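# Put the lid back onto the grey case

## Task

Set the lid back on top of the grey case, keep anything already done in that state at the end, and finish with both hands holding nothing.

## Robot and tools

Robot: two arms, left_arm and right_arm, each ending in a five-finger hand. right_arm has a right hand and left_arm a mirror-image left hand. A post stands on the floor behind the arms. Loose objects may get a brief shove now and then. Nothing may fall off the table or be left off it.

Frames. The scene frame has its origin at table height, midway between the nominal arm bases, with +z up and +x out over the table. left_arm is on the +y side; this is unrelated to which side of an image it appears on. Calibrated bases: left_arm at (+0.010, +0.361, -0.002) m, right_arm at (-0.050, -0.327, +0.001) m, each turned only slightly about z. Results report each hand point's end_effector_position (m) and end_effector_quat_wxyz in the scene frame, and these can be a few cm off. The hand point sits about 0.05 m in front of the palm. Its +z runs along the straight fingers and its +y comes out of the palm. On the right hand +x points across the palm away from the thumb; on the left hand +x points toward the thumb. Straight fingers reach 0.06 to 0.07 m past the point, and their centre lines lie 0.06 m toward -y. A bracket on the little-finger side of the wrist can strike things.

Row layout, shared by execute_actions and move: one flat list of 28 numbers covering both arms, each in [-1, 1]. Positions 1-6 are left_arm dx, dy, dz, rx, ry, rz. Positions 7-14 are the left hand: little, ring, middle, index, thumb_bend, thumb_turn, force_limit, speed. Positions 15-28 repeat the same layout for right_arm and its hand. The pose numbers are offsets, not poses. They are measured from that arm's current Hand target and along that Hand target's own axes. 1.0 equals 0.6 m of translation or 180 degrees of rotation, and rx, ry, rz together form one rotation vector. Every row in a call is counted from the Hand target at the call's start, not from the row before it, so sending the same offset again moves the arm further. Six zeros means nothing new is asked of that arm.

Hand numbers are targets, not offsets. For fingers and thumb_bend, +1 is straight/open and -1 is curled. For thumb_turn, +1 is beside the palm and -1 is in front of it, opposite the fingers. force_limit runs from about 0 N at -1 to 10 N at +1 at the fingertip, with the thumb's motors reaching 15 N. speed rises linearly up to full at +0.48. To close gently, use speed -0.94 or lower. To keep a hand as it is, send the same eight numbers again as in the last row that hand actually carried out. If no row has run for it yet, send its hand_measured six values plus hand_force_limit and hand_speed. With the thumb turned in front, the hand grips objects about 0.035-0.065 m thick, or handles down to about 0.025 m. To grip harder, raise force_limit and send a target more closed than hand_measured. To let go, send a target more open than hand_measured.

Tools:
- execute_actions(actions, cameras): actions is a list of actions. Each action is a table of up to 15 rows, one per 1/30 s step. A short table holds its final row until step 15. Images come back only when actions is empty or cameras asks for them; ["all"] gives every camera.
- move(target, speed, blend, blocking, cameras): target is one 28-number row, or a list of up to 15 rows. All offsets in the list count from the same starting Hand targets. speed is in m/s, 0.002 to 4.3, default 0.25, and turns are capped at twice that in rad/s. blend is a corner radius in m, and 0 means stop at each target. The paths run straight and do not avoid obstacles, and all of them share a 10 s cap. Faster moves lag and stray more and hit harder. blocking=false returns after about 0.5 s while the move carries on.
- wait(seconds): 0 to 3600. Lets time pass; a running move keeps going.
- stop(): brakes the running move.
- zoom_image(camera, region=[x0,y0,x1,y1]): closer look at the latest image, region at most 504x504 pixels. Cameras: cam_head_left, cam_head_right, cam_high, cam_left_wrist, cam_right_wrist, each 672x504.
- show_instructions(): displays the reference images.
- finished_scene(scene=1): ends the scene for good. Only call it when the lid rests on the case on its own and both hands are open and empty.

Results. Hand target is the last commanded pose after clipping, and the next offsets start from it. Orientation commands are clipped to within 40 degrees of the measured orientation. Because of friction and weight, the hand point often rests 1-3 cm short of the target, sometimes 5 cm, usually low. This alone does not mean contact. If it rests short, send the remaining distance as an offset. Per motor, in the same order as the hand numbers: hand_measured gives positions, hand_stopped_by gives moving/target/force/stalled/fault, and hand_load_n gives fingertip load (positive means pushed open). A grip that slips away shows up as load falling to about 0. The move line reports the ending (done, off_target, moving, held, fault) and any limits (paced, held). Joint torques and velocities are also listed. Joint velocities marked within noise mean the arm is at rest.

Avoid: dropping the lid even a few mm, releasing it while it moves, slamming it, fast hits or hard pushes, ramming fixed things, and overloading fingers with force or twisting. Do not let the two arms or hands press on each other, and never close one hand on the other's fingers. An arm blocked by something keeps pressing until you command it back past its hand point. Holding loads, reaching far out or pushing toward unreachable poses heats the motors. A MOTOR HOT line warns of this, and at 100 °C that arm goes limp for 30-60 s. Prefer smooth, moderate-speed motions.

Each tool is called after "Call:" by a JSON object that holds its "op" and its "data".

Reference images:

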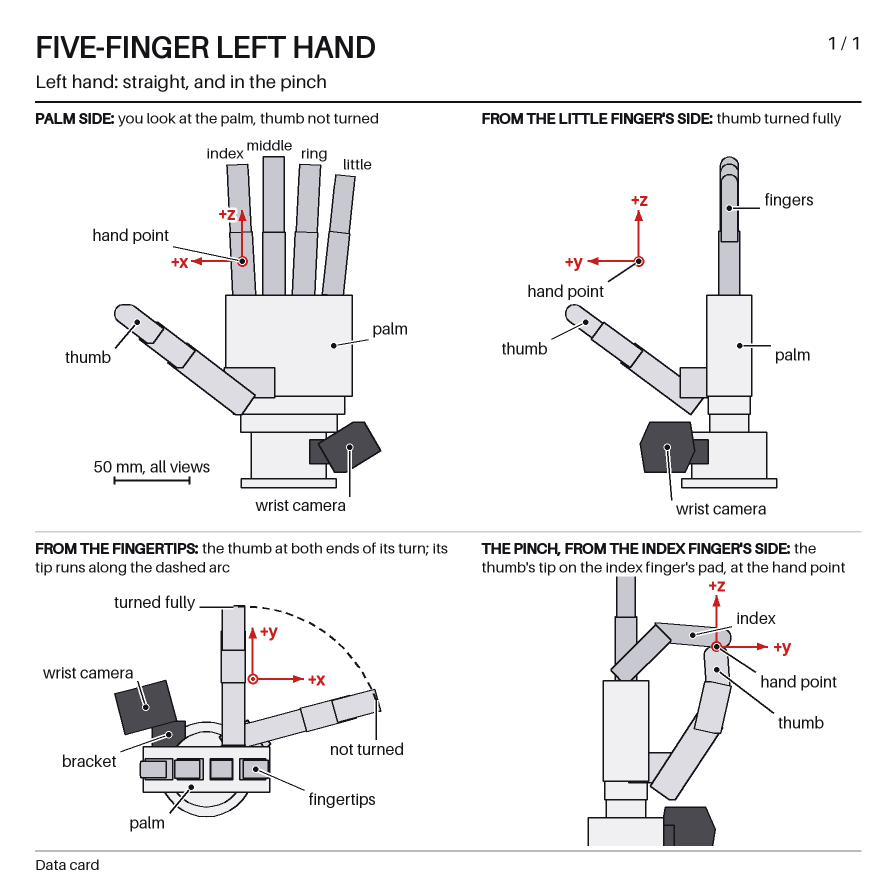

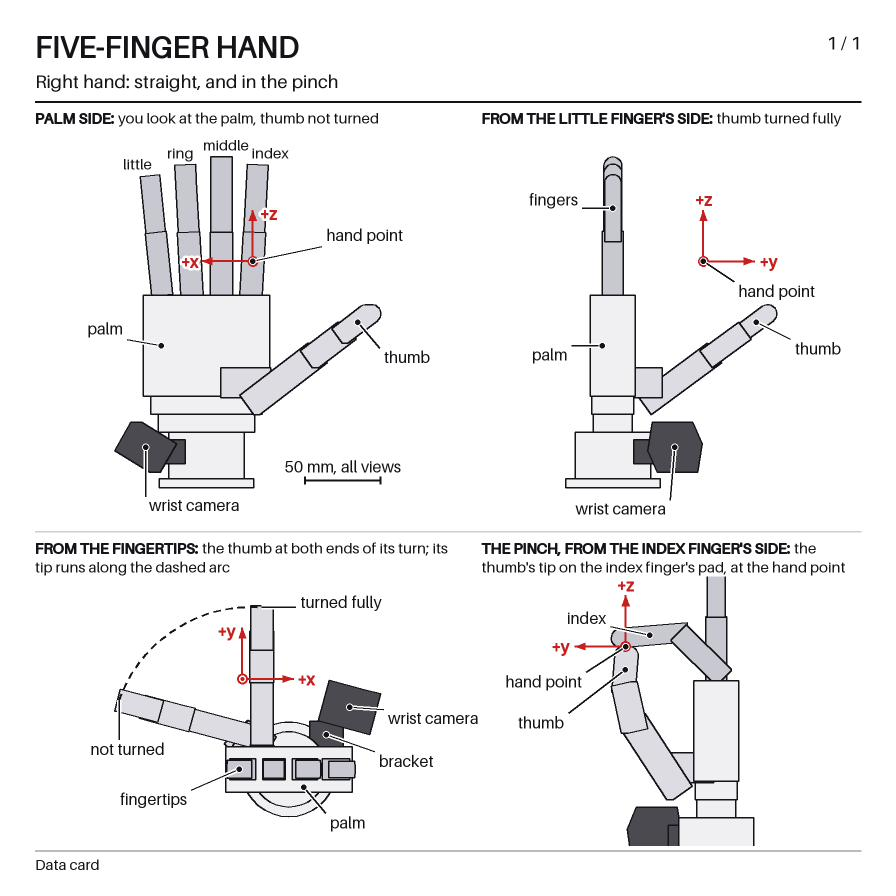

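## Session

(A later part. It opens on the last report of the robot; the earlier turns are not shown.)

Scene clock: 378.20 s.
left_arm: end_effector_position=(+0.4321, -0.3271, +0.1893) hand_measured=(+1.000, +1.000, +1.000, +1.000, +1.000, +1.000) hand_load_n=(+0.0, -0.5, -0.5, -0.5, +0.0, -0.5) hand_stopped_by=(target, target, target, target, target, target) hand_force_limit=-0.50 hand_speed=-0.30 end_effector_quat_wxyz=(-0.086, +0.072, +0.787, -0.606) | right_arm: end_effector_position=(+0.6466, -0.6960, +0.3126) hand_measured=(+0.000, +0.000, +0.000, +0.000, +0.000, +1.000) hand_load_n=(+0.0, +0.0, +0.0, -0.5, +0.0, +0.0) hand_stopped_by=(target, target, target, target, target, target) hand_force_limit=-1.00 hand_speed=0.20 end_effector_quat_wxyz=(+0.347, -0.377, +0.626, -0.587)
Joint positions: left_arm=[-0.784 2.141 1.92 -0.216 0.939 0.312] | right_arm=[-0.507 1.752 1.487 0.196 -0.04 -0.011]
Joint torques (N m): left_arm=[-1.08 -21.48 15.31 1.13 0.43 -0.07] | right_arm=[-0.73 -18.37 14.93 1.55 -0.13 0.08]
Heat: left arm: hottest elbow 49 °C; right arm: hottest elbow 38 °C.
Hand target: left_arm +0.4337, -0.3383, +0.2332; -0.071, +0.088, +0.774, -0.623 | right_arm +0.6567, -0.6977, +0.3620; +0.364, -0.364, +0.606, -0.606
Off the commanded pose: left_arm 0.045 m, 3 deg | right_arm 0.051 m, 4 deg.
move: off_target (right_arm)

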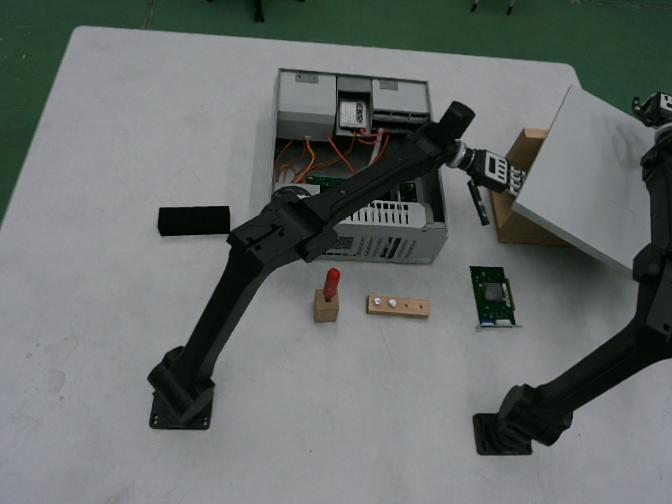

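Call:
{"op": "move", "data": {"target": [[0,0,0,0,0,0,1,1,1,1,0,-1,-0.5,-0.3,0.4678,0.09,-0.251,0,-0.183,0,0,0,0,0,0,1,-1,0.2],[0,0,0,0,0,0,1,1,1,1,0,-1,-0.5,-0.3,0.4678,0.103,-0.251,0,-0.183,0,1,1,1,1,0,-1,-0.4,0.2]], "speed": 0.15, "cameras": ["all"]}}

Scene clock: 385.13 s.
left_arm: end_effector_position=(+0.4321, -0.3271, +0.1893) hand_measured=(+1.000, +1.000, +1.000, +1.000, +0.000, -1.000) hand_load_n=(+0.0, +0.0, +0.0, +0.0, +0.0, +0.0) hand_stopped_by=(target, target, target, target, target, target) hand_force_limit=-0.50 hand_speed=-0.30 end_effector_quat_wxyz=(-0.086, +0.072, +0.787, -0.606) | right_arm: end_effector_position=(+0.3863, -0.8655, +0.2801) hand_measured=(+1.000, +1.000, +1.000, +1.000, +0.000, -1.000) hand_load_n=(+0.0, +0.0, +0.0, +0.0, +0.0, +0.0) hand_stopped_by=(target, target, target, target, target, target) hand_force_limit=-0.40 hand_speed=0.20 end_effector_quat_wxyz=(+0.525, -0.514, +0.494, -0.464)
Joint positions: left_arm=[-0.784 2.141 1.92 -0.216 0.939 0.312] | right_arm=[-1.145 1.882 1.549 0.276 -1.254 -0.011]
Joint torques (N m): left_arm=[-0.67 -21.19 15.19 1.25 0.47 -0.04] | right_arm=[-0.79 -17.55 13.14 1.88 -0.17 0.07]
Heat: left arm: hottest elbow 51 °C; right arm: hottest elbow 39 °C.
Hand target: left_arm +0.4337, -0.3383, +0.2332; -0.071, +0.088, +0.774, -0.623 | right_arm +0.3919, -0.8747, +0.3000; +0.521, -0.521, +0.478, -0.478
Off the commanded pose: left_arm 0.045 m, 3 deg | right_arm 0.022 m, 3 deg.
move: off_target (right_arm); target 2's new numbers were sent with right_arm's hand 0.023 m and 3 deg from that target

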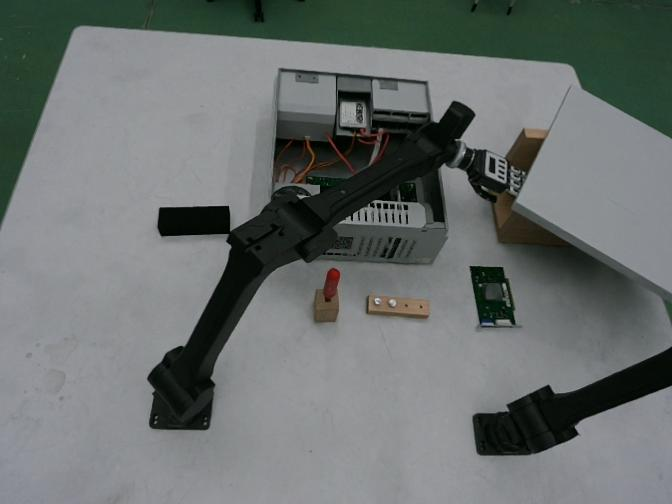

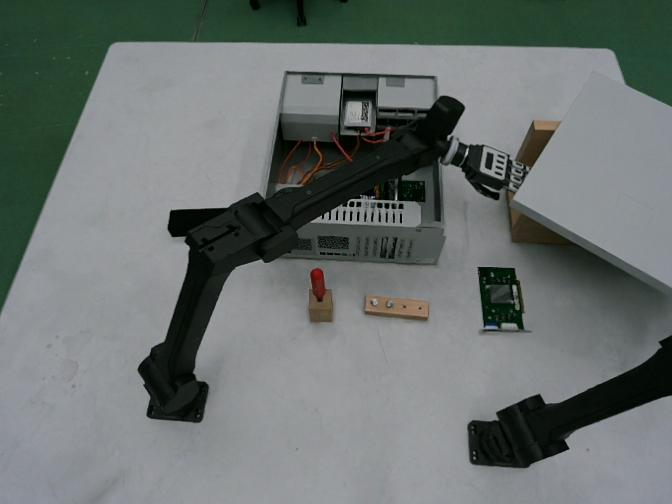

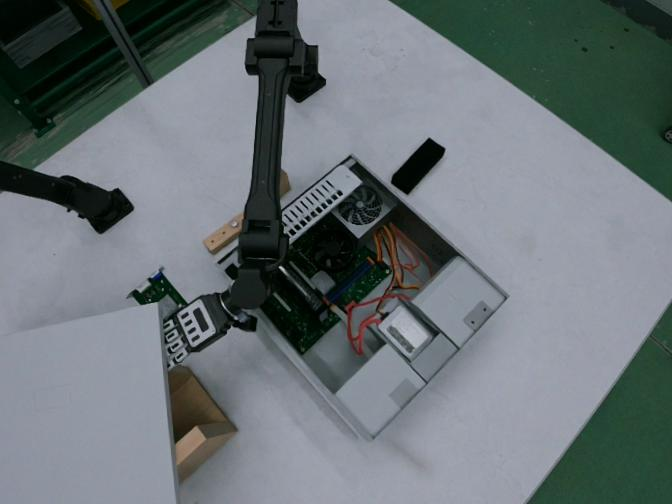

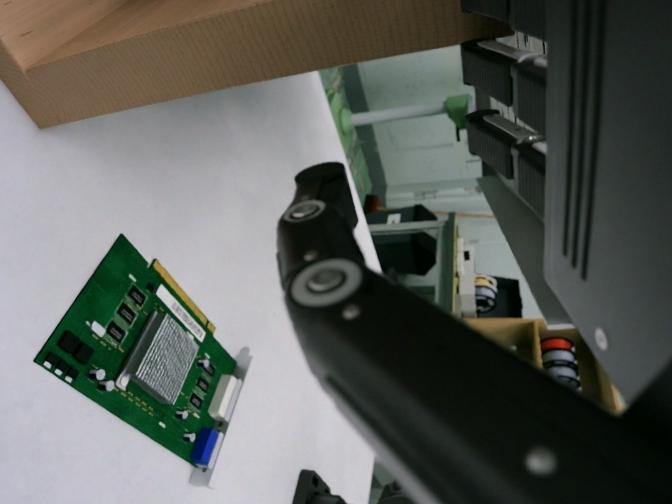

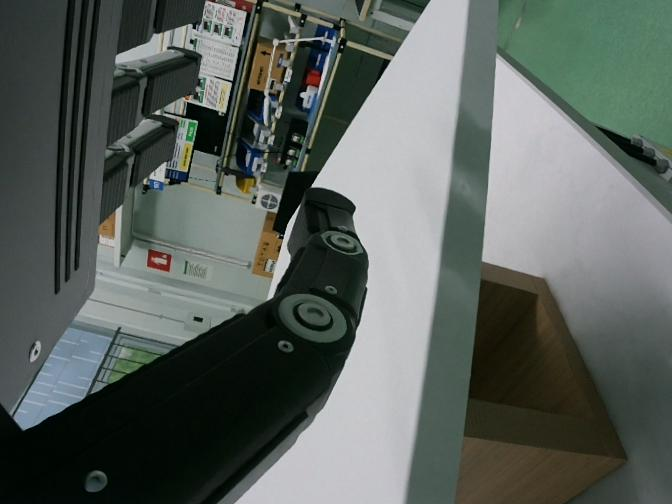

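Call:
{"op": "move", "data": {"target": [[0,0,0,0,0,0,1,1,1,1,0,-1,-0.5,-0.3,0.02,0,-0.017,0,0,0,1,1,1,1,0,-1,-0.4,0.2],[0,0,0,0,0,0,1,1,1,1,0,-1,-0.5,-0.3,0.02,0.27,-0.017,0,0,0,1,1,1,1,0,-1,-0.4,0.2]], "speed": 0.1, "cameras": ["cam_right_wrist","cam_head_left"]}}

Scene clock: 388.70 s.
left_arm: end_effector_position=(+0.4332, -0.3283, +0.1969) hand_measured=(+1.000, +1.000, +1.000, +1.000, +0.000, -1.000) hand_load_n=(+0.0, -0.5, +0.0, +0.0, +0.0, +0.0) hand_stopped_by=(target, target, target, target, target, target) hand_force_limit=-0.50 hand_speed=-0.30 end_effector_quat_wxyz=(-0.082, +0.075, +0.785, -0.610) | right_arm: end_effector_position=(+0.3899, -0.8866, +0.1766) hand_measured=(+1.000, +1.000, +1.000, +1.000, +0.000, -1.000) hand_load_n=(+0.0, +0.0, +0.0, +0.0, +0.0, +0.0) hand_stopped_by=(target, target, target, target, target, target) hand_force_limit=-0.40 hand_speed=0.20 end_effector_quat_wxyz=(+0.515, -0.531, +0.457, -0.494)
Joint positions: left_arm=[-0.784 2.137 1.929 -0.216 0.939 0.312] | right_arm=[-1.153 2.055 1.489 0.629 -1.275 0.006]
Joint torques (N m): left_arm=[-0.97 -21.01 14.76 1.07 0.44 -0.11] | right_arm=[-1.61 -15.91 6.6 1.39 0.01 -0.09]
Heat: left arm: hottest elbow 52 °C; right arm: hottest elbow 39 °C.
Hand target: left_arm +0.4337, -0.3383, +0.2333; -0.071, +0.088, +0.774, -0.623 | right_arm +0.3829, -0.8872, +0.1379; +0.521, -0.521, +0.478, -0.478
Off the commanded pose: left_arm 0.038 m, 3 deg | right_arm 0.039 m, 3 deg.
move: off_target (right_arm)
Images, in order (width x height): cam_head_left 672x504, cam_right_wrist 672x504.

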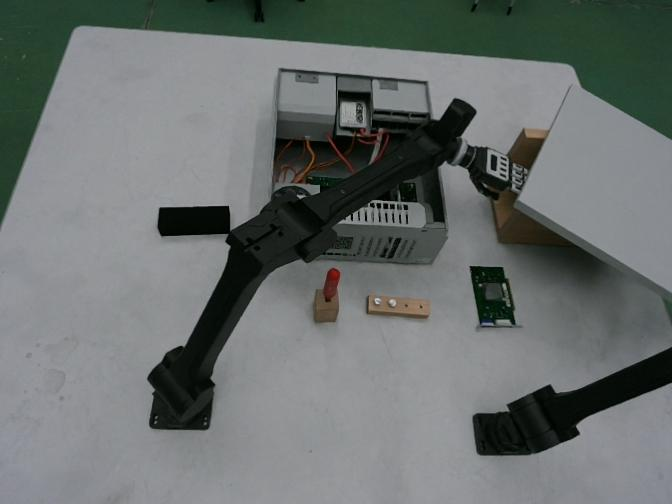

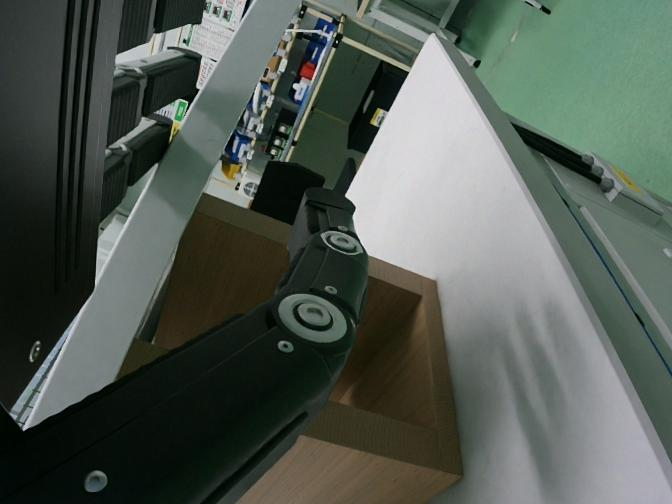

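Call:
{"op": "move", "data": {"target": [[0,0,0,0,0,0,1,1,1,1,0,-1,-0.5,-0.3,0,-0.16,0,0,0,0,1,1,1,1,0,-1,-0.4,0.2],[0,0,0,0,0,0,1,1,1,1,0,-1,-0.5,-0.3,0.06,-0.16,-0.04,0,0,0,1,1,1,1,0,-1,-0.4,0.2]], "speed": 0.08, "cameras": ["cam_right_wrist","cam_head_left"]}}

Call:
{"op": "zoom_image", "data": {"camera": "cam_head_left", "region": [400, 80, 672, 320]}}

Scene clock: 392.13 s.
left_arm: end_effector_position=(+0.4330, -0.3280, +0.1964) hand_measured=(+1.000, +1.000, +1.000, +1.000, +0.000, -1.000) hand_load_n=(+0.0, +0.0, +0.0, -0.5, +0.0, +0.0) hand_stopped_by=(target, target, target, target, target, target) hand_force_limit=-0.50 hand_speed=-0.30 end_effector_quat_wxyz=(-0.083, +0.074, +0.786, -0.609) | right_arm: end_effector_position=(+0.3599, -0.9112, +0.2134) hand_measured=(+1.000, +1.000, +1.000, +1.000, +0.000, -1.000) hand_load_n=(+0.0, +0.0, -0.5, +0.0, +0.0, +0.0) hand_stopped_by=(target, target, target, target, target, target) hand_force_limit=-0.40 hand_speed=0.20 end_effector_quat_wxyz=(+0.530, -0.512, +0.493, -0.463)
Joint positions: left_arm=[-0.784 2.137 1.929 -0.22 0.938 0.312] | right_arm=[-1.209 2.035 1.595 0.402 -1.323 0.011]
Joint torques (N m): left_arm=[-0.67 -20.84 14.87 1.14 0.48 -0.07] | right_arm=[-1.26 -19.14 13.33 0.88 -0.16 -0.09]
Heat: left arm: hottest elbow 52 °C; right arm: hottest elbow 39 °C.
Hand target: left_arm +0.4337, -0.3383, +0.2332; -0.071, +0.088, +0.774, -0.623 | right_arm +0.3619, -0.9253, +0.2339; +0.521, -0.521, +0.478, -0.478
Off the commanded pose: left_arm 0.038 m, 3 deg | right_arm 0.025 m, 3 deg.
move: off_target (right_arm)
Images, in order (width x height): cam_head_left 672x504, cam_right_wrist 672x504.

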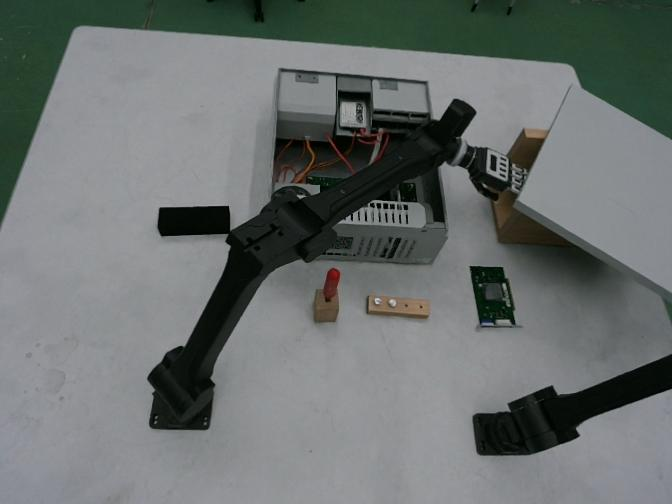

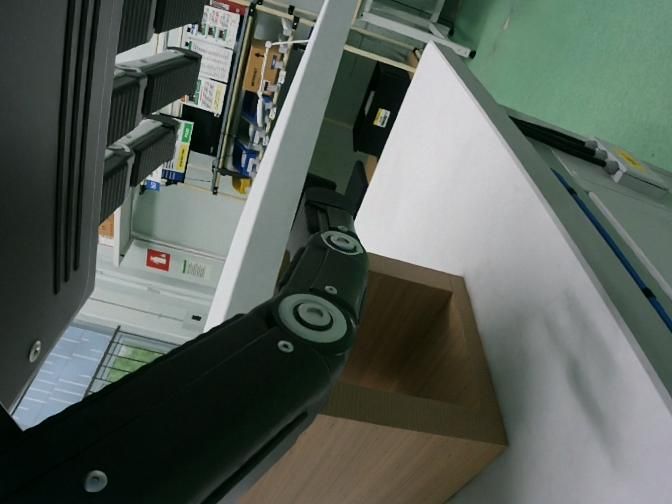

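Scaled by 1.853 from the camera's image (finer frame: 960x720).

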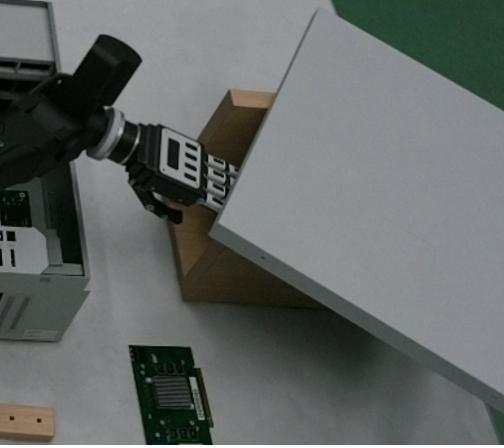

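Call:
{"op": "move", "data": {"target": [[0,0,0,0,0,0,1,1,1,1,0,-1,-0.5,-0.3,0.07,0,-0.01,0,0,0,1,1,1,1,0,-1,-0.4,0.2],[0,0,0,0,0,0,1,1,1,1,0,-1,-0.5,-0.3,0.07,0.1,-0.01,0,0,0,1,1,1,1,0,-1,-0.4,0.2]], "speed": 0.08, "cameras": ["cam_right_wrist"]}}

Scene clock: 396.67 s.
left_arm: end_effector_position=(+0.4330, -0.3280, +0.1964) hand_measured=(+1.000, +1.000, +1.000, +1.000, +0.000, -1.000) hand_load_n=(+0.0, +0.0, +0.0, -0.5, +0.0, +0.0) hand_stopped_by=(target, target, target, target, target, target) hand_force_limit=-0.50 hand_speed=-0.30 end_effector_quat_wxyz=(-0.083, +0.074, +0.786, -0.609) | right_arm: end_effector_position=(+0.3641, -0.9618, +0.1749) hand_measured=(+1.000, +1.000, +1.000, +1.000, +0.000, -1.000) hand_load_n=(-0.5, +0.0, +0.0, +0.0, +0.0, +0.0) hand_stopped_by=(target, target, target, target, target, target) hand_force_limit=-0.40 hand_speed=0.20 end_effector_quat_wxyz=(+0.526, -0.518, +0.483, -0.470)
Joint positions: left_arm=[-0.784 2.137 1.929 -0.22 0.938 0.312] | right_arm=[-1.226 2.201 1.766 0.419 -1.345 0.006]
Joint torques (N m): left_arm=[-0.67 -21.13 14.76 1.39 0.5 -0.04] | right_arm=[-1.49 -20.84 9.43 1.78 -0.14 -0.1]
Heat: left arm: hottest elbow 52 °C; right arm: hottest elbow 40 °C.
Hand target: left_arm +0.4337, -0.3383, +0.2332; -0.071, +0.088, +0.774, -0.623 | right_arm +0.3597, -0.9676, +0.1740; +0.521, -0.521, +0.478, -0.478
Off the commanded pose: left_arm 0.038 m, 3 deg | right_arm 0.007 m, 1 deg.
move: done

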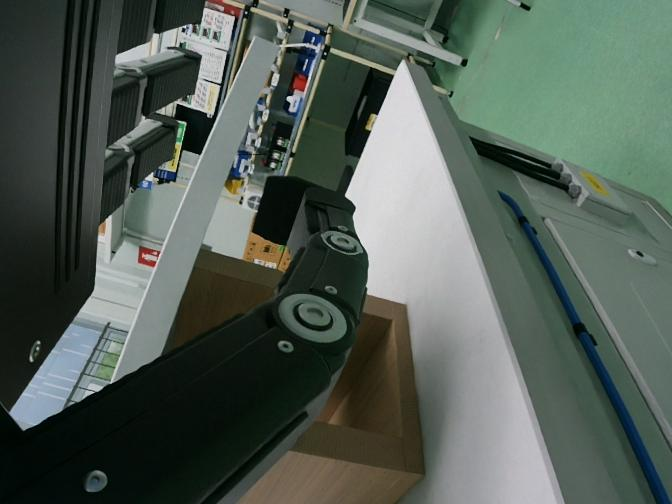

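Call:
{"op": "move", "data": {"target": [0,0,0,0,0,0,1,1,1,1,0,-1,-0.5,-0.3,0,0.08,0,0,0,0,1,1,1,1,0,-1,-0.4,0.2], "speed": 0.08, "cameras": ["cam_right_wrist","cam_head_left"]}}

Scene clock: 398.43 s.
left_arm: end_effector_position=(+0.4330, -0.3280, +0.1964) hand_measured=(+1.000, +1.000, +1.000, +1.000, +0.000, -1.000) hand_load_n=(+0.0, +0.0, +0.0, -0.5, +0.0, +0.0) hand_stopped_by=(target, target, target, target, target, target) hand_force_limit=-0.50 hand_speed=-0.30 end_effector_quat_wxyz=(-0.083, +0.074, +0.786, -0.609) | right_arm: end_effector_position=(+0.3648, -0.9641, +0.1272) hand_measured=(+1.000, +1.000, +1.000, +1.000, +0.000, -1.000) hand_load_n=(+0.0, +0.0, +0.0, +0.0, +0.0, +0.0) hand_stopped_by=(target, target, target, target, target, target) hand_force_limit=-0.40 hand_speed=0.20 end_effector_quat_wxyz=(+0.525, -0.519, +0.482, -0.472)
Joint positions: left_arm=[-0.784 2.137 1.929 -0.22 0.938 0.312] | right_arm=[-1.226 2.267 1.747 0.508 -1.345 0.004]
Joint torques (N m): left_arm=[-1.2 -21.01 14.75 1.33 0.45 -0.05] | right_arm=[-1.49 -21.42 8.49 1.74 -0.14 -0.09]
Heat: left arm: hottest elbow 52 °C; right arm: hottest elbow 40 °C.
Hand target: left_arm +0.4337, -0.3383, +0.2332; -0.071, +0.088, +0.774, -0.623 | right_arm +0.3597, -0.9675, +0.1260; +0.521, -0.521, +0.478, -0.478
Off the commanded pose: left_arm 0.038 m, 3 deg | right_arm 0.006 m, 1 deg.
move: done
Images, in order (width x height): cam_head_left 672x504, cam_right_wrist 672x504.

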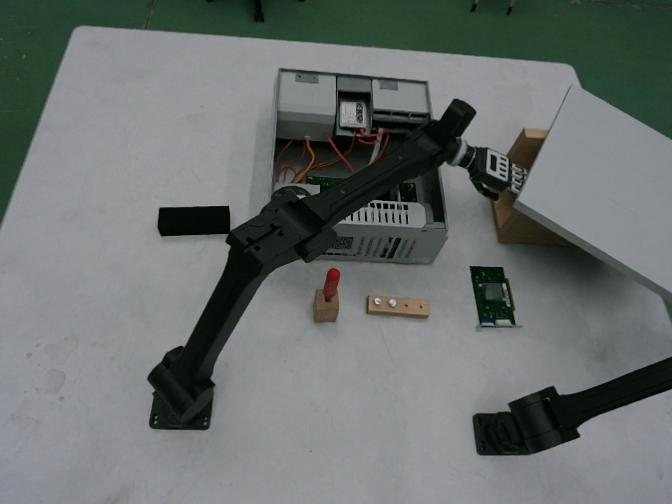

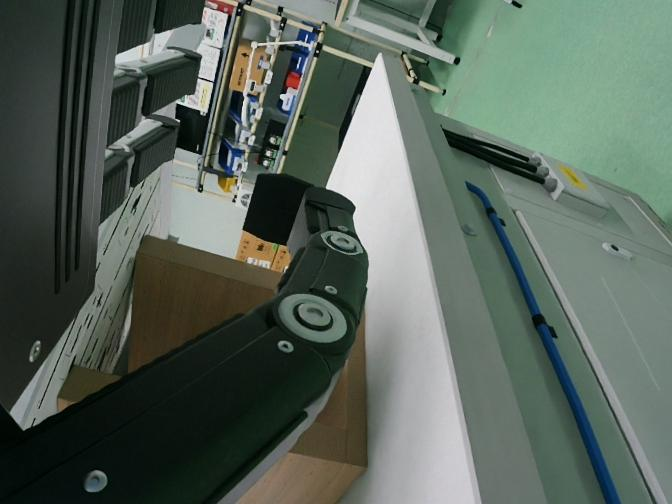

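Call:
{"op": "move", "data": {"target": [0,0,0,0,0,0,1,1,1,1,0,-1,-0.5,-0.3,-0.088,0,0.1415,0,0,0,1,1,1,1,0,-1,-0.4,0.2], "speed": 0.06, "cameras": ["cam_right_wrist","cam_head_left"]}}

Scene clock: 401.10 s.
left_arm: end_effector_position=(+0.4330, -0.3280, +0.1964) hand_measured=(+1.000, +1.000, +1.000, +1.000, +0.000, -1.000) hand_load_n=(+0.0, +0.0, +0.0, -0.5, +0.5, +0.0) hand_stopped_by=(target, target, target, target, target, target) hand_force_limit=-0.50 hand_speed=-0.30 end_effector_quat_wxyz=(-0.083, +0.074, +0.786, -0.609) | right_arm: end_effector_position=(+0.4361, -0.9103, +0.1121) hand_measured=(+1.000, +1.000, +1.000, +1.000, +0.000, -1.000) hand_load_n=(+0.0, +0.0, +0.0, +0.0, +0.0, +0.0) hand_stopped_by=(target, target, target, target, target, target) hand_force_limit=-0.40 hand_speed=0.20 end_effector_quat_wxyz=(+0.525, -0.515, +0.489, -0.468)
Joint positions: left_arm=[-0.784 2.137 1.929 -0.22 0.938 0.312] | right_arm=[-1.104 2.23 1.636 0.565 -1.215 0.004]
Joint torques (N m): left_arm=[-0.85 -20.37 14.67 1.1 0.5 -0.03] | right_arm=[-0.44 -22.53 7.9 1.94 0.11 -0.06]
Heat: left arm: hottest elbow 52 °C; right arm: hottest elbow 40 °C.
Hand target: left_arm +0.4337, -0.3383, +0.2332; -0.071, +0.088, +0.774, -0.623 | right_arm +0.4397, -0.9077, +0.1261; +0.521, -0.521, +0.478, -0.478
Off the commanded pose: left_arm 0.038 m, 3 deg | right_arm 0.015 m, 2 deg.
move: off_target (right_arm)
Images, in order (width x height): cam_head_left 672x504, cam_right_wrist 672x504.

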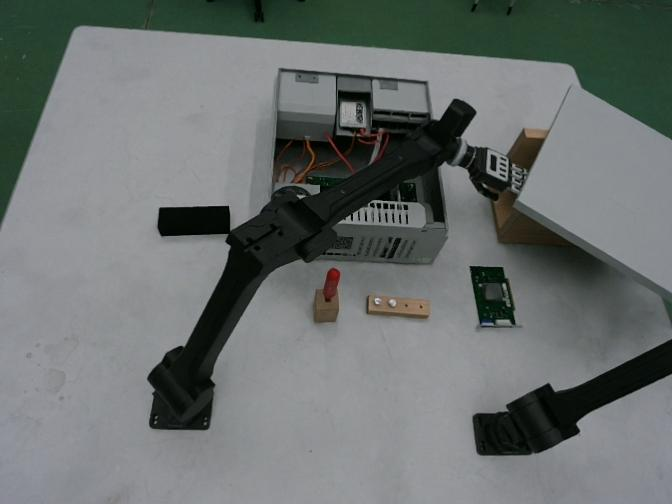

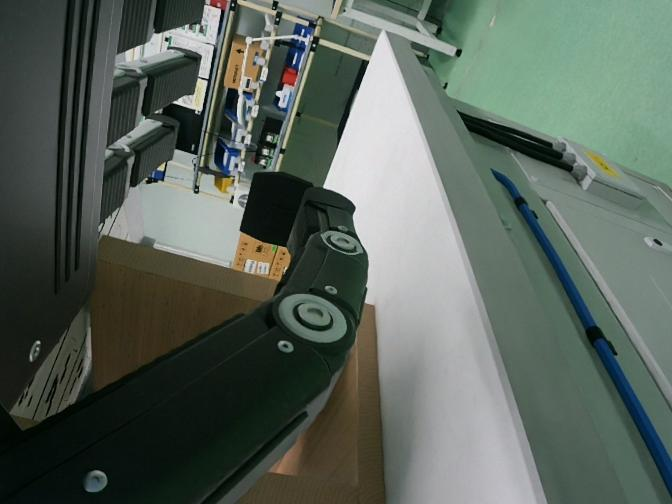

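Call:
{"op": "move", "data": {"target": [0,0,0,0,0,0,1,1,1,1,0,-1,-0.5,-0.3,-0.06,0,0.119,0,0,0,1,1,1,1,0,-1,-0.4,0.2], "speed": 0.06, "cameras": ["cam_right_wrist","cam_head_left","cam_high"]}}

Scene clock: 403.23 s.
left_arm: end_effector_position=(+0.4331, -0.3280, +0.1963) hand_measured=(+1.000, +1.000, +1.000, +1.000, +0.000, -1.000) hand_load_n=(+0.0, +0.0, +0.0, -0.5, +0.0, +0.0) hand_stopped_by=(target, target, target, target, target, target) hand_force_limit=-0.50 hand_speed=-0.30 end_effector_quat_wxyz=(-0.082, +0.074, +0.786, -0.609) | right_arm: end_effector_position=(+0.5021, -0.8709, +0.1126) hand_measured=(+1.000, +1.000, +1.000, +1.000, +0.000, -1.000) hand_load_n=(+0.0, -0.5, +0.0, +0.0, +0.5, +0.0) hand_stopped_by=(target, target, target, target, target, target) hand_force_limit=-0.40 hand_speed=0.20 end_effector_quat_wxyz=(+0.523, -0.516, +0.490, -0.470)
Joint positions: left_arm=[-0.784 2.137 1.929 -0.22 0.938 0.312] | right_arm=[-0.993 2.219 1.618 0.574 -1.1 0.004]
Joint torques (N m): left_arm=[-0.85 -21.3 14.87 1.31 0.53 -0.11] | right_arm=[-0.32 -22.53 8.05 2 0.11 -0.07]
Heat: left arm: hottest elbow 52 °C; right arm: hottest elbow 40 °C.
Hand target: left_arm +0.4337, -0.3383, +0.2333; -0.071, +0.088, +0.774, -0.623 | right_arm +0.5078, -0.8658, +0.1262; +0.521, -0.521, +0.478, -0.478
Off the commanded pose: left_arm 0.038 m, 3 deg | right_arm 0.016 m, 2 deg.
move: off_target (right_arm)
Images, in order (width x height): cam_head_left 672x504, cam_high 672x504, cam_right_wrist 672x504.

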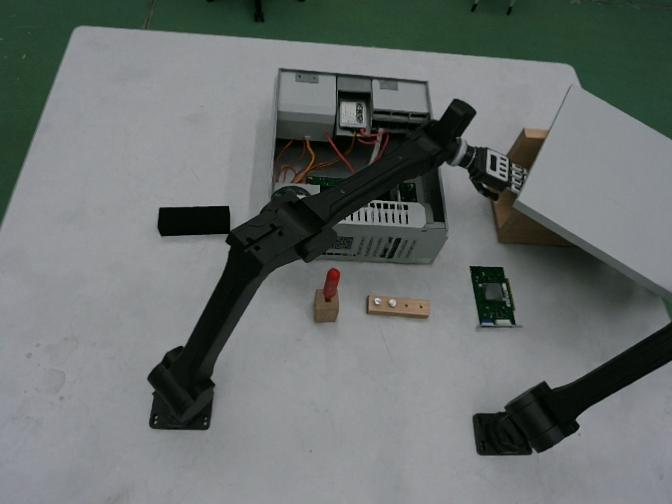

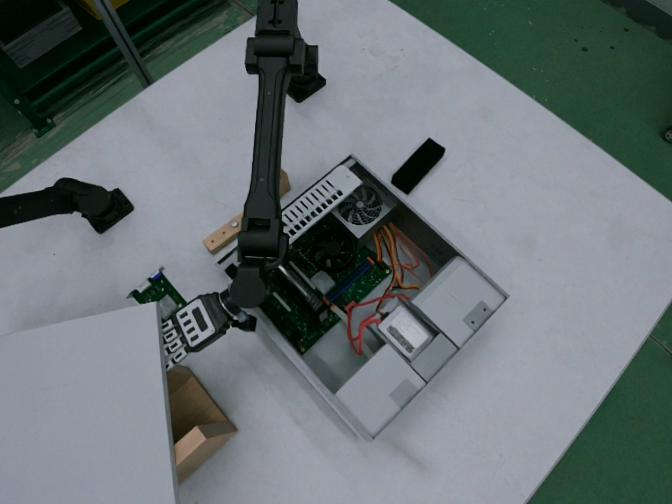

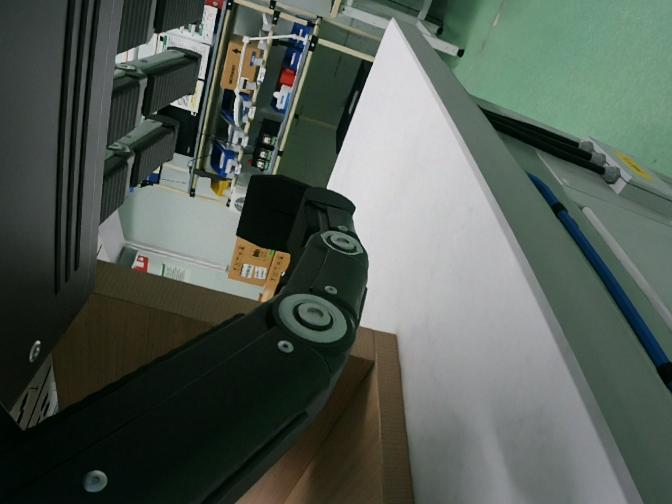

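Call:
{"op": "move", "data": {"target": [0,0,0,0,0,0,1,1,1,1,0,-1,-0.5,-0.3,0,-0.07,0,0,0,0,1,1,1,1,0,-1,-0.4,0.2], "speed": 0.05, "cameras": ["cam_right_wrist","cam_head_left"]}}

Call:
{"op": "zoom_image", "data": {"camera": "cam_head_left", "region": [400, 80, 672, 320]}}

Scene clock: 404.93 s.
left_arm: end_effector_position=(+0.4330, -0.3279, +0.1960) hand_measured=(+1.000, +1.000, +1.000, +1.000, +0.000, -1.000) hand_load_n=(+0.0, -0.5, +0.0, -1.0, -0.5, +0.0) hand_stopped_by=(target, target, target, target, target, target) hand_force_limit=-0.50 hand_speed=-0.30 end_effector_quat_wxyz=(-0.083, +0.073, +0.786, -0.608) | right_arm: end_effector_position=(+0.5002, -0.8681, +0.1389) hand_measured=(+1.000, +1.000, +1.000, +1.000, +0.000, -1.000) hand_load_n=(+0.0, +0.0, -0.5, +0.0, +0.0, +0.0) hand_stopped_by=(target, target, target, target, target, target) hand_force_limit=-0.40 hand_speed=0.20 end_effector_quat_wxyz=(+0.524, -0.514, +0.495, -0.465)
Joint positions: left_arm=[-0.784 2.137 1.929 -0.222 0.937 0.312] | right_arm=[-0.993 2.172 1.618 0.514 -1.099 0.004]
Joint torques (N m): left_arm=[-0.5 -20.89 14.83 1.26 0.59 -0.04] | right_arm=[-0.15 -23.06 9.83 1.25 0.05 -0.06]
Heat: left arm: hottest elbow 52 °C; right arm: hottest elbow 40 °C.
Hand target: left_arm +0.4337, -0.3383, +0.2333; -0.071, +0.088, +0.774, -0.623 | right_arm +0.5077, -0.8658, +0.1681; +0.521, -0.521, +0.478, -0.478
Off the commanded pose: left_arm 0.039 m, 3 deg | right_arm 0.030 m, 3 deg.
move: off_target (right_arm)
Images, in order (width x height): cam_head_left 672x504, cam_right_wrist 672x504.

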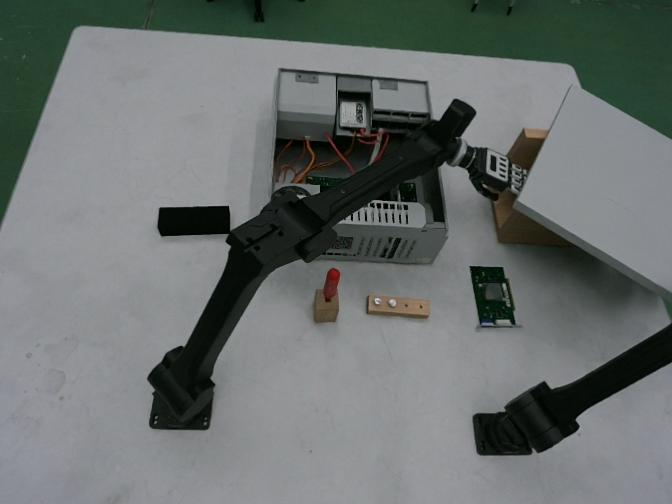

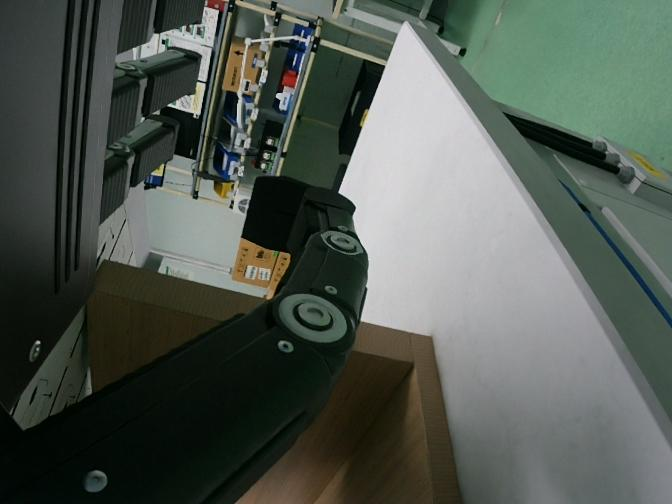

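Scaled by 1.853 from the camera's image (finer frame: 960x720).

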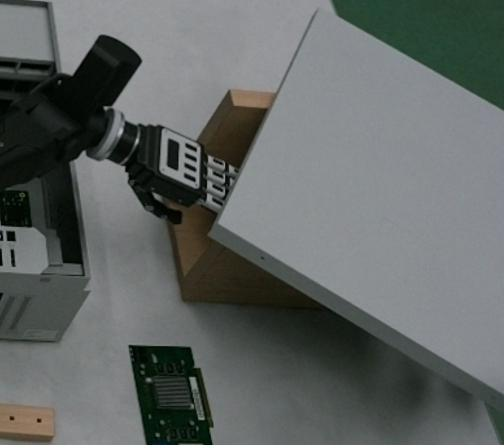

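Call:
{"op": "move", "data": {"target": [0,0,0,0,0,0,1,1,1,1,0,-1,-0.5,-0.3,0,-0.05,0,0,0,0,1,1,1,1,0,-1,-0.4,0.2], "speed": 0.05, "cameras": ["cam_head_left"]}}

Call:
{"op": "zoom_image", "data": {"camera": "cam_head_left", "region": [400, 80, 672, 320]}}

Scene clock: 406.37 s.
left_arm: end_effector_position=(+0.4329, -0.3275, +0.1955) hand_measured=(+1.000, +1.000, +1.000, +1.000, +0.000, -1.000) hand_load_n=(+0.0, -0.5, +0.0, -1.0, +0.0, +0.0) hand_stopped_by=(target, target, target, target, target, target) hand_force_limit=-0.50 hand_speed=-0.30 end_effector_quat_wxyz=(-0.083, +0.072, +0.787, -0.607) | right_arm: end_effector_position=(+0.4980, -0.8647, +0.1465) hand_measured=(+1.000, +1.000, +1.000, +1.000, +0.000, -1.000) hand_load_n=(+0.0, +0.0, +0.0, +0.0, +0.0, +0.0) hand_stopped_by=(target, target, target, target, target, target) hand_force_limit=-0.40 hand_speed=0.20 end_effector_quat_wxyz=(+0.527, -0.509, +0.509, -0.452)
Joint positions: left_arm=[-0.784 2.137 1.929 -0.225 0.936 0.312] | right_arm=[-0.993 2.15 1.618 0.452 -1.096 0.004]
Joint torques (N m): left_arm=[-0.73 -20.84 14.8 1.33 0.59 -0.02] | right_arm=[-0.15 -24.35 11.28 1.42 -0.09 -0.05]
Heat: left arm: hottest elbow 52 °C; right arm: hottest elbow 40 °C.
Hand target: left_arm +0.4337, -0.3383, +0.2332; -0.071, +0.088, +0.774, -0.623 | right_arm +0.5077, -0.8658, +0.1983; +0.521, -0.521, +0.478, -0.478
Off the commanded pose: left_arm 0.039 m, 3 deg | right_arm 0.053 m, 5 deg.
move: off_target (right_arm)

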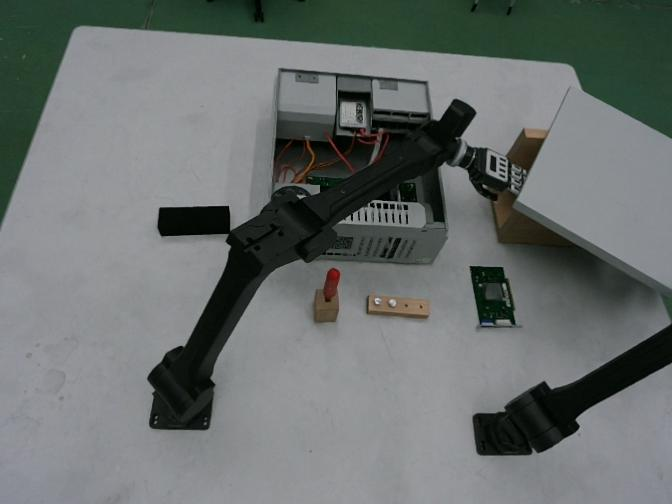

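Scaled by 1.853 from the camera's image (finer frame: 960x720).

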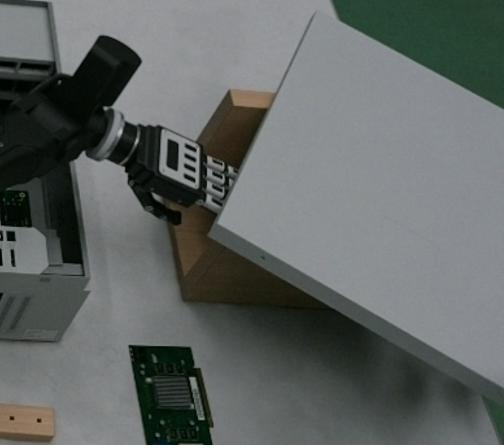

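Call:
{"op": "move", "data": {"target": [0,0,0,0,0,0,1,1,1,1,0,-1,-0.5,-0.3,0,-0.07,0,0,0,0,1,1,1,1,0,-1,-0.4,0.2], "speed": 0.05, "cameras": ["cam_head_left"]}}

Call:
{"op": "zoom_image", "data": {"camera": "cam_head_left", "region": [400, 80, 672, 320]}}

Scene clock: 408.30 s.
left_arm: end_effector_position=(+0.4329, -0.3275, +0.1955) hand_measured=(+1.000, +1.000, +1.000, +1.000, +0.000, -1.000) hand_load_n=(+0.0, +0.0, +0.0, -1.0, +0.0, +0.0) hand_stopped_by=(target, target, target, target, target, target) hand_force_limit=-0.50 hand_speed=-0.30 end_effector_quat_wxyz=(-0.083, +0.072, +0.787, -0.607) | right_arm: end_effector_position=(+0.4942, -0.8585, +0.1713) hand_measured=(+1.000, +1.000, +1.000, +1.000, +0.000, -1.000) hand_load_n=(+0.0, +0.0, +0.0, -0.5, +0.0, +0.0) hand_stopped_by=(target, target, target, target, target, target) hand_force_limit=-0.40 hand_speed=0.20 end_effector_quat_wxyz=(+0.529, -0.506, +0.520, -0.441)
Joint positions: left_arm=[-0.784 2.137 1.929 -0.225 0.936 0.312] | right_arm=[-0.993 2.101 1.618 0.37 -1.096 0.004]
Joint torques (N m): left_arm=[-0.73 -20.72 14.52 1.26 0.58 -0.03] | right_arm=[-0.21 -24.35 13.93 1.4 -0.13 -0.04]
Heat: left arm: hottest elbow 52 °C; right arm: hottest elbow 40 °C.
Hand target: left_arm +0.4337, -0.3383, +0.2332; -0.071, +0.088, +0.774, -0.623 | right_arm +0.5077, -0.8658, +0.2402; +0.521, -0.521, +0.478, -0.478
Off the commanded pose: left_arm 0.039 m, 3 deg | right_arm 0.071 m, 7 deg.
move: off_target (right_arm)

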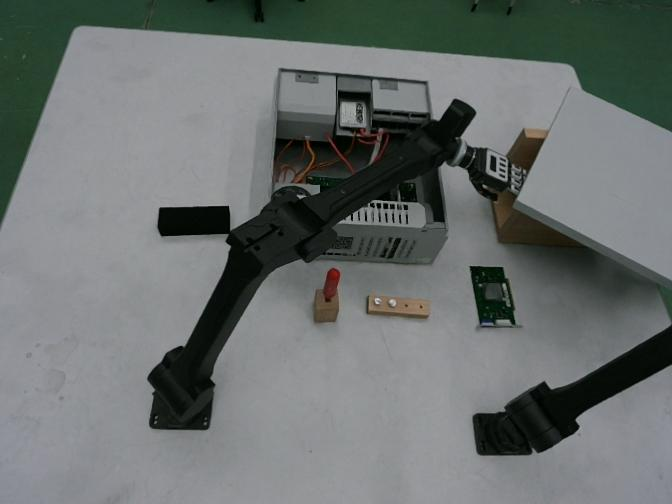

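Scaled by 1.853 from the camera's image (finer frame: 960x720).

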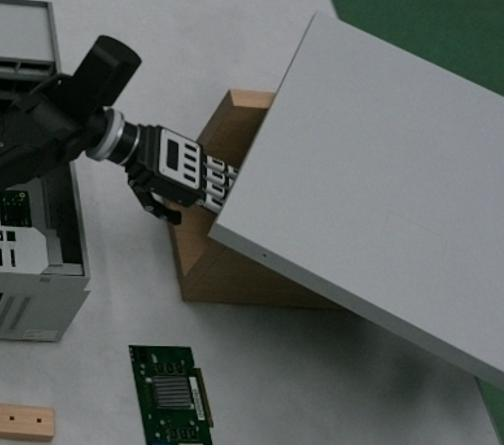

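Call:
{"op": "move", "data": {"target": [0,-0.065,-0.0142,0.045,0,0,1,1,1,1,0,-1,-0.5,-0.3,0,-0.04,0,0,0,0,1,1,1,1,0,-1,-0.4,0.2], "speed": 0.05, "cameras": ["cam_head_left","cam_high","cam_left_wrist"]}}

Call:
{"op": "zoom_image", "data": {"camera": "cam_head_left", "region": [400, 80, 672, 320]}}

Scene clock: 410.97 s.
left_arm: end_effector_position=(+0.4334, -0.3351, +0.2177) hand_measured=(+1.000, +1.000, +1.000, +1.000, +0.000, -1.000) hand_load_n=(+0.0, +0.0, -1.0, -0.5, +0.0, +0.0) hand_stopped_by=(target, target, target, target, target, target) hand_force_limit=-0.50 hand_speed=-0.30 end_effector_quat_wxyz=(-0.100, +0.059, +0.752, -0.649) | right_arm: end_effector_position=(+0.4917, -0.8546, +0.1826) hand_measured=(+1.000, +1.000, +1.000, +1.000, +0.000, -1.000) hand_load_n=(+0.0, +0.0, +0.0, +0.0, +0.0, +0.0) hand_stopped_by=(target, target, target, target, target, target) hand_force_limit=-0.40 hand_speed=0.20 end_effector_quat_wxyz=(+0.530, -0.504, +0.527, -0.433)
Joint positions: left_arm=[-0.777 2.137 1.896 -0.008 0.979 0.133] | right_arm=[-0.993 2.076 1.618 0.32 -1.095 0.001]
Joint torques (N m): left_arm=[-0.21 -23.18 12.15 3.22 0.55 -0.14] | right_arm=[-0.21 -24.41 15.56 1.47 -0.2 -0.01]
Heat: left arm: hottest elbow 52 °C; right arm: hottest elbow 40 °C.
Hand target: left_arm +0.4336, -0.3384, +0.2731; -0.077, +0.083, +0.728, -0.676 | right_arm +0.5077, -0.8659, +0.2642; +0.521, -0.521, +0.478, -0.478
Off the commanded pose: left_arm 0.056 m, 6 deg | right_arm 0.084 m, 8 deg.
move: off_target (left_arm, right_arm)

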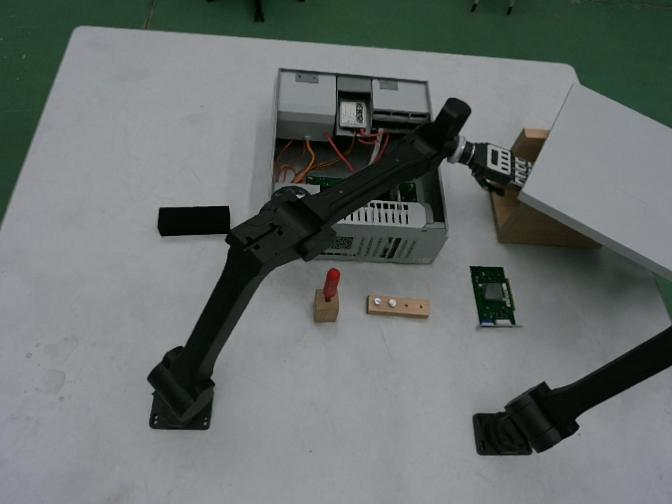

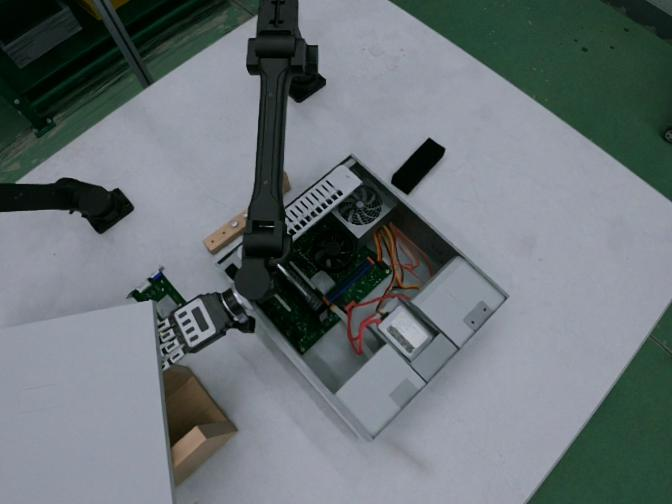

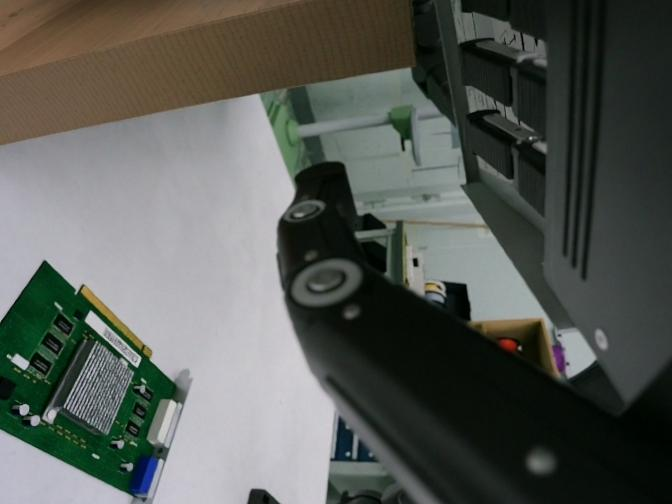

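Scaled by 1.853 from the camera's image (finer frame: 960x720).

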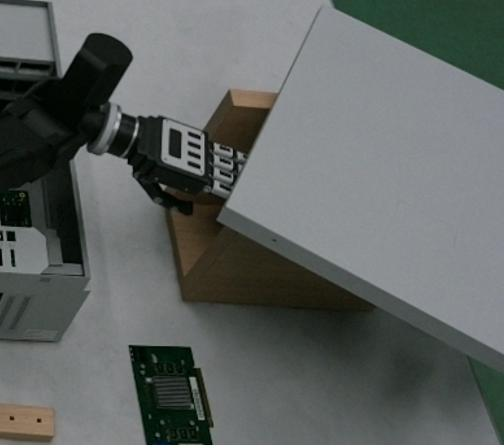

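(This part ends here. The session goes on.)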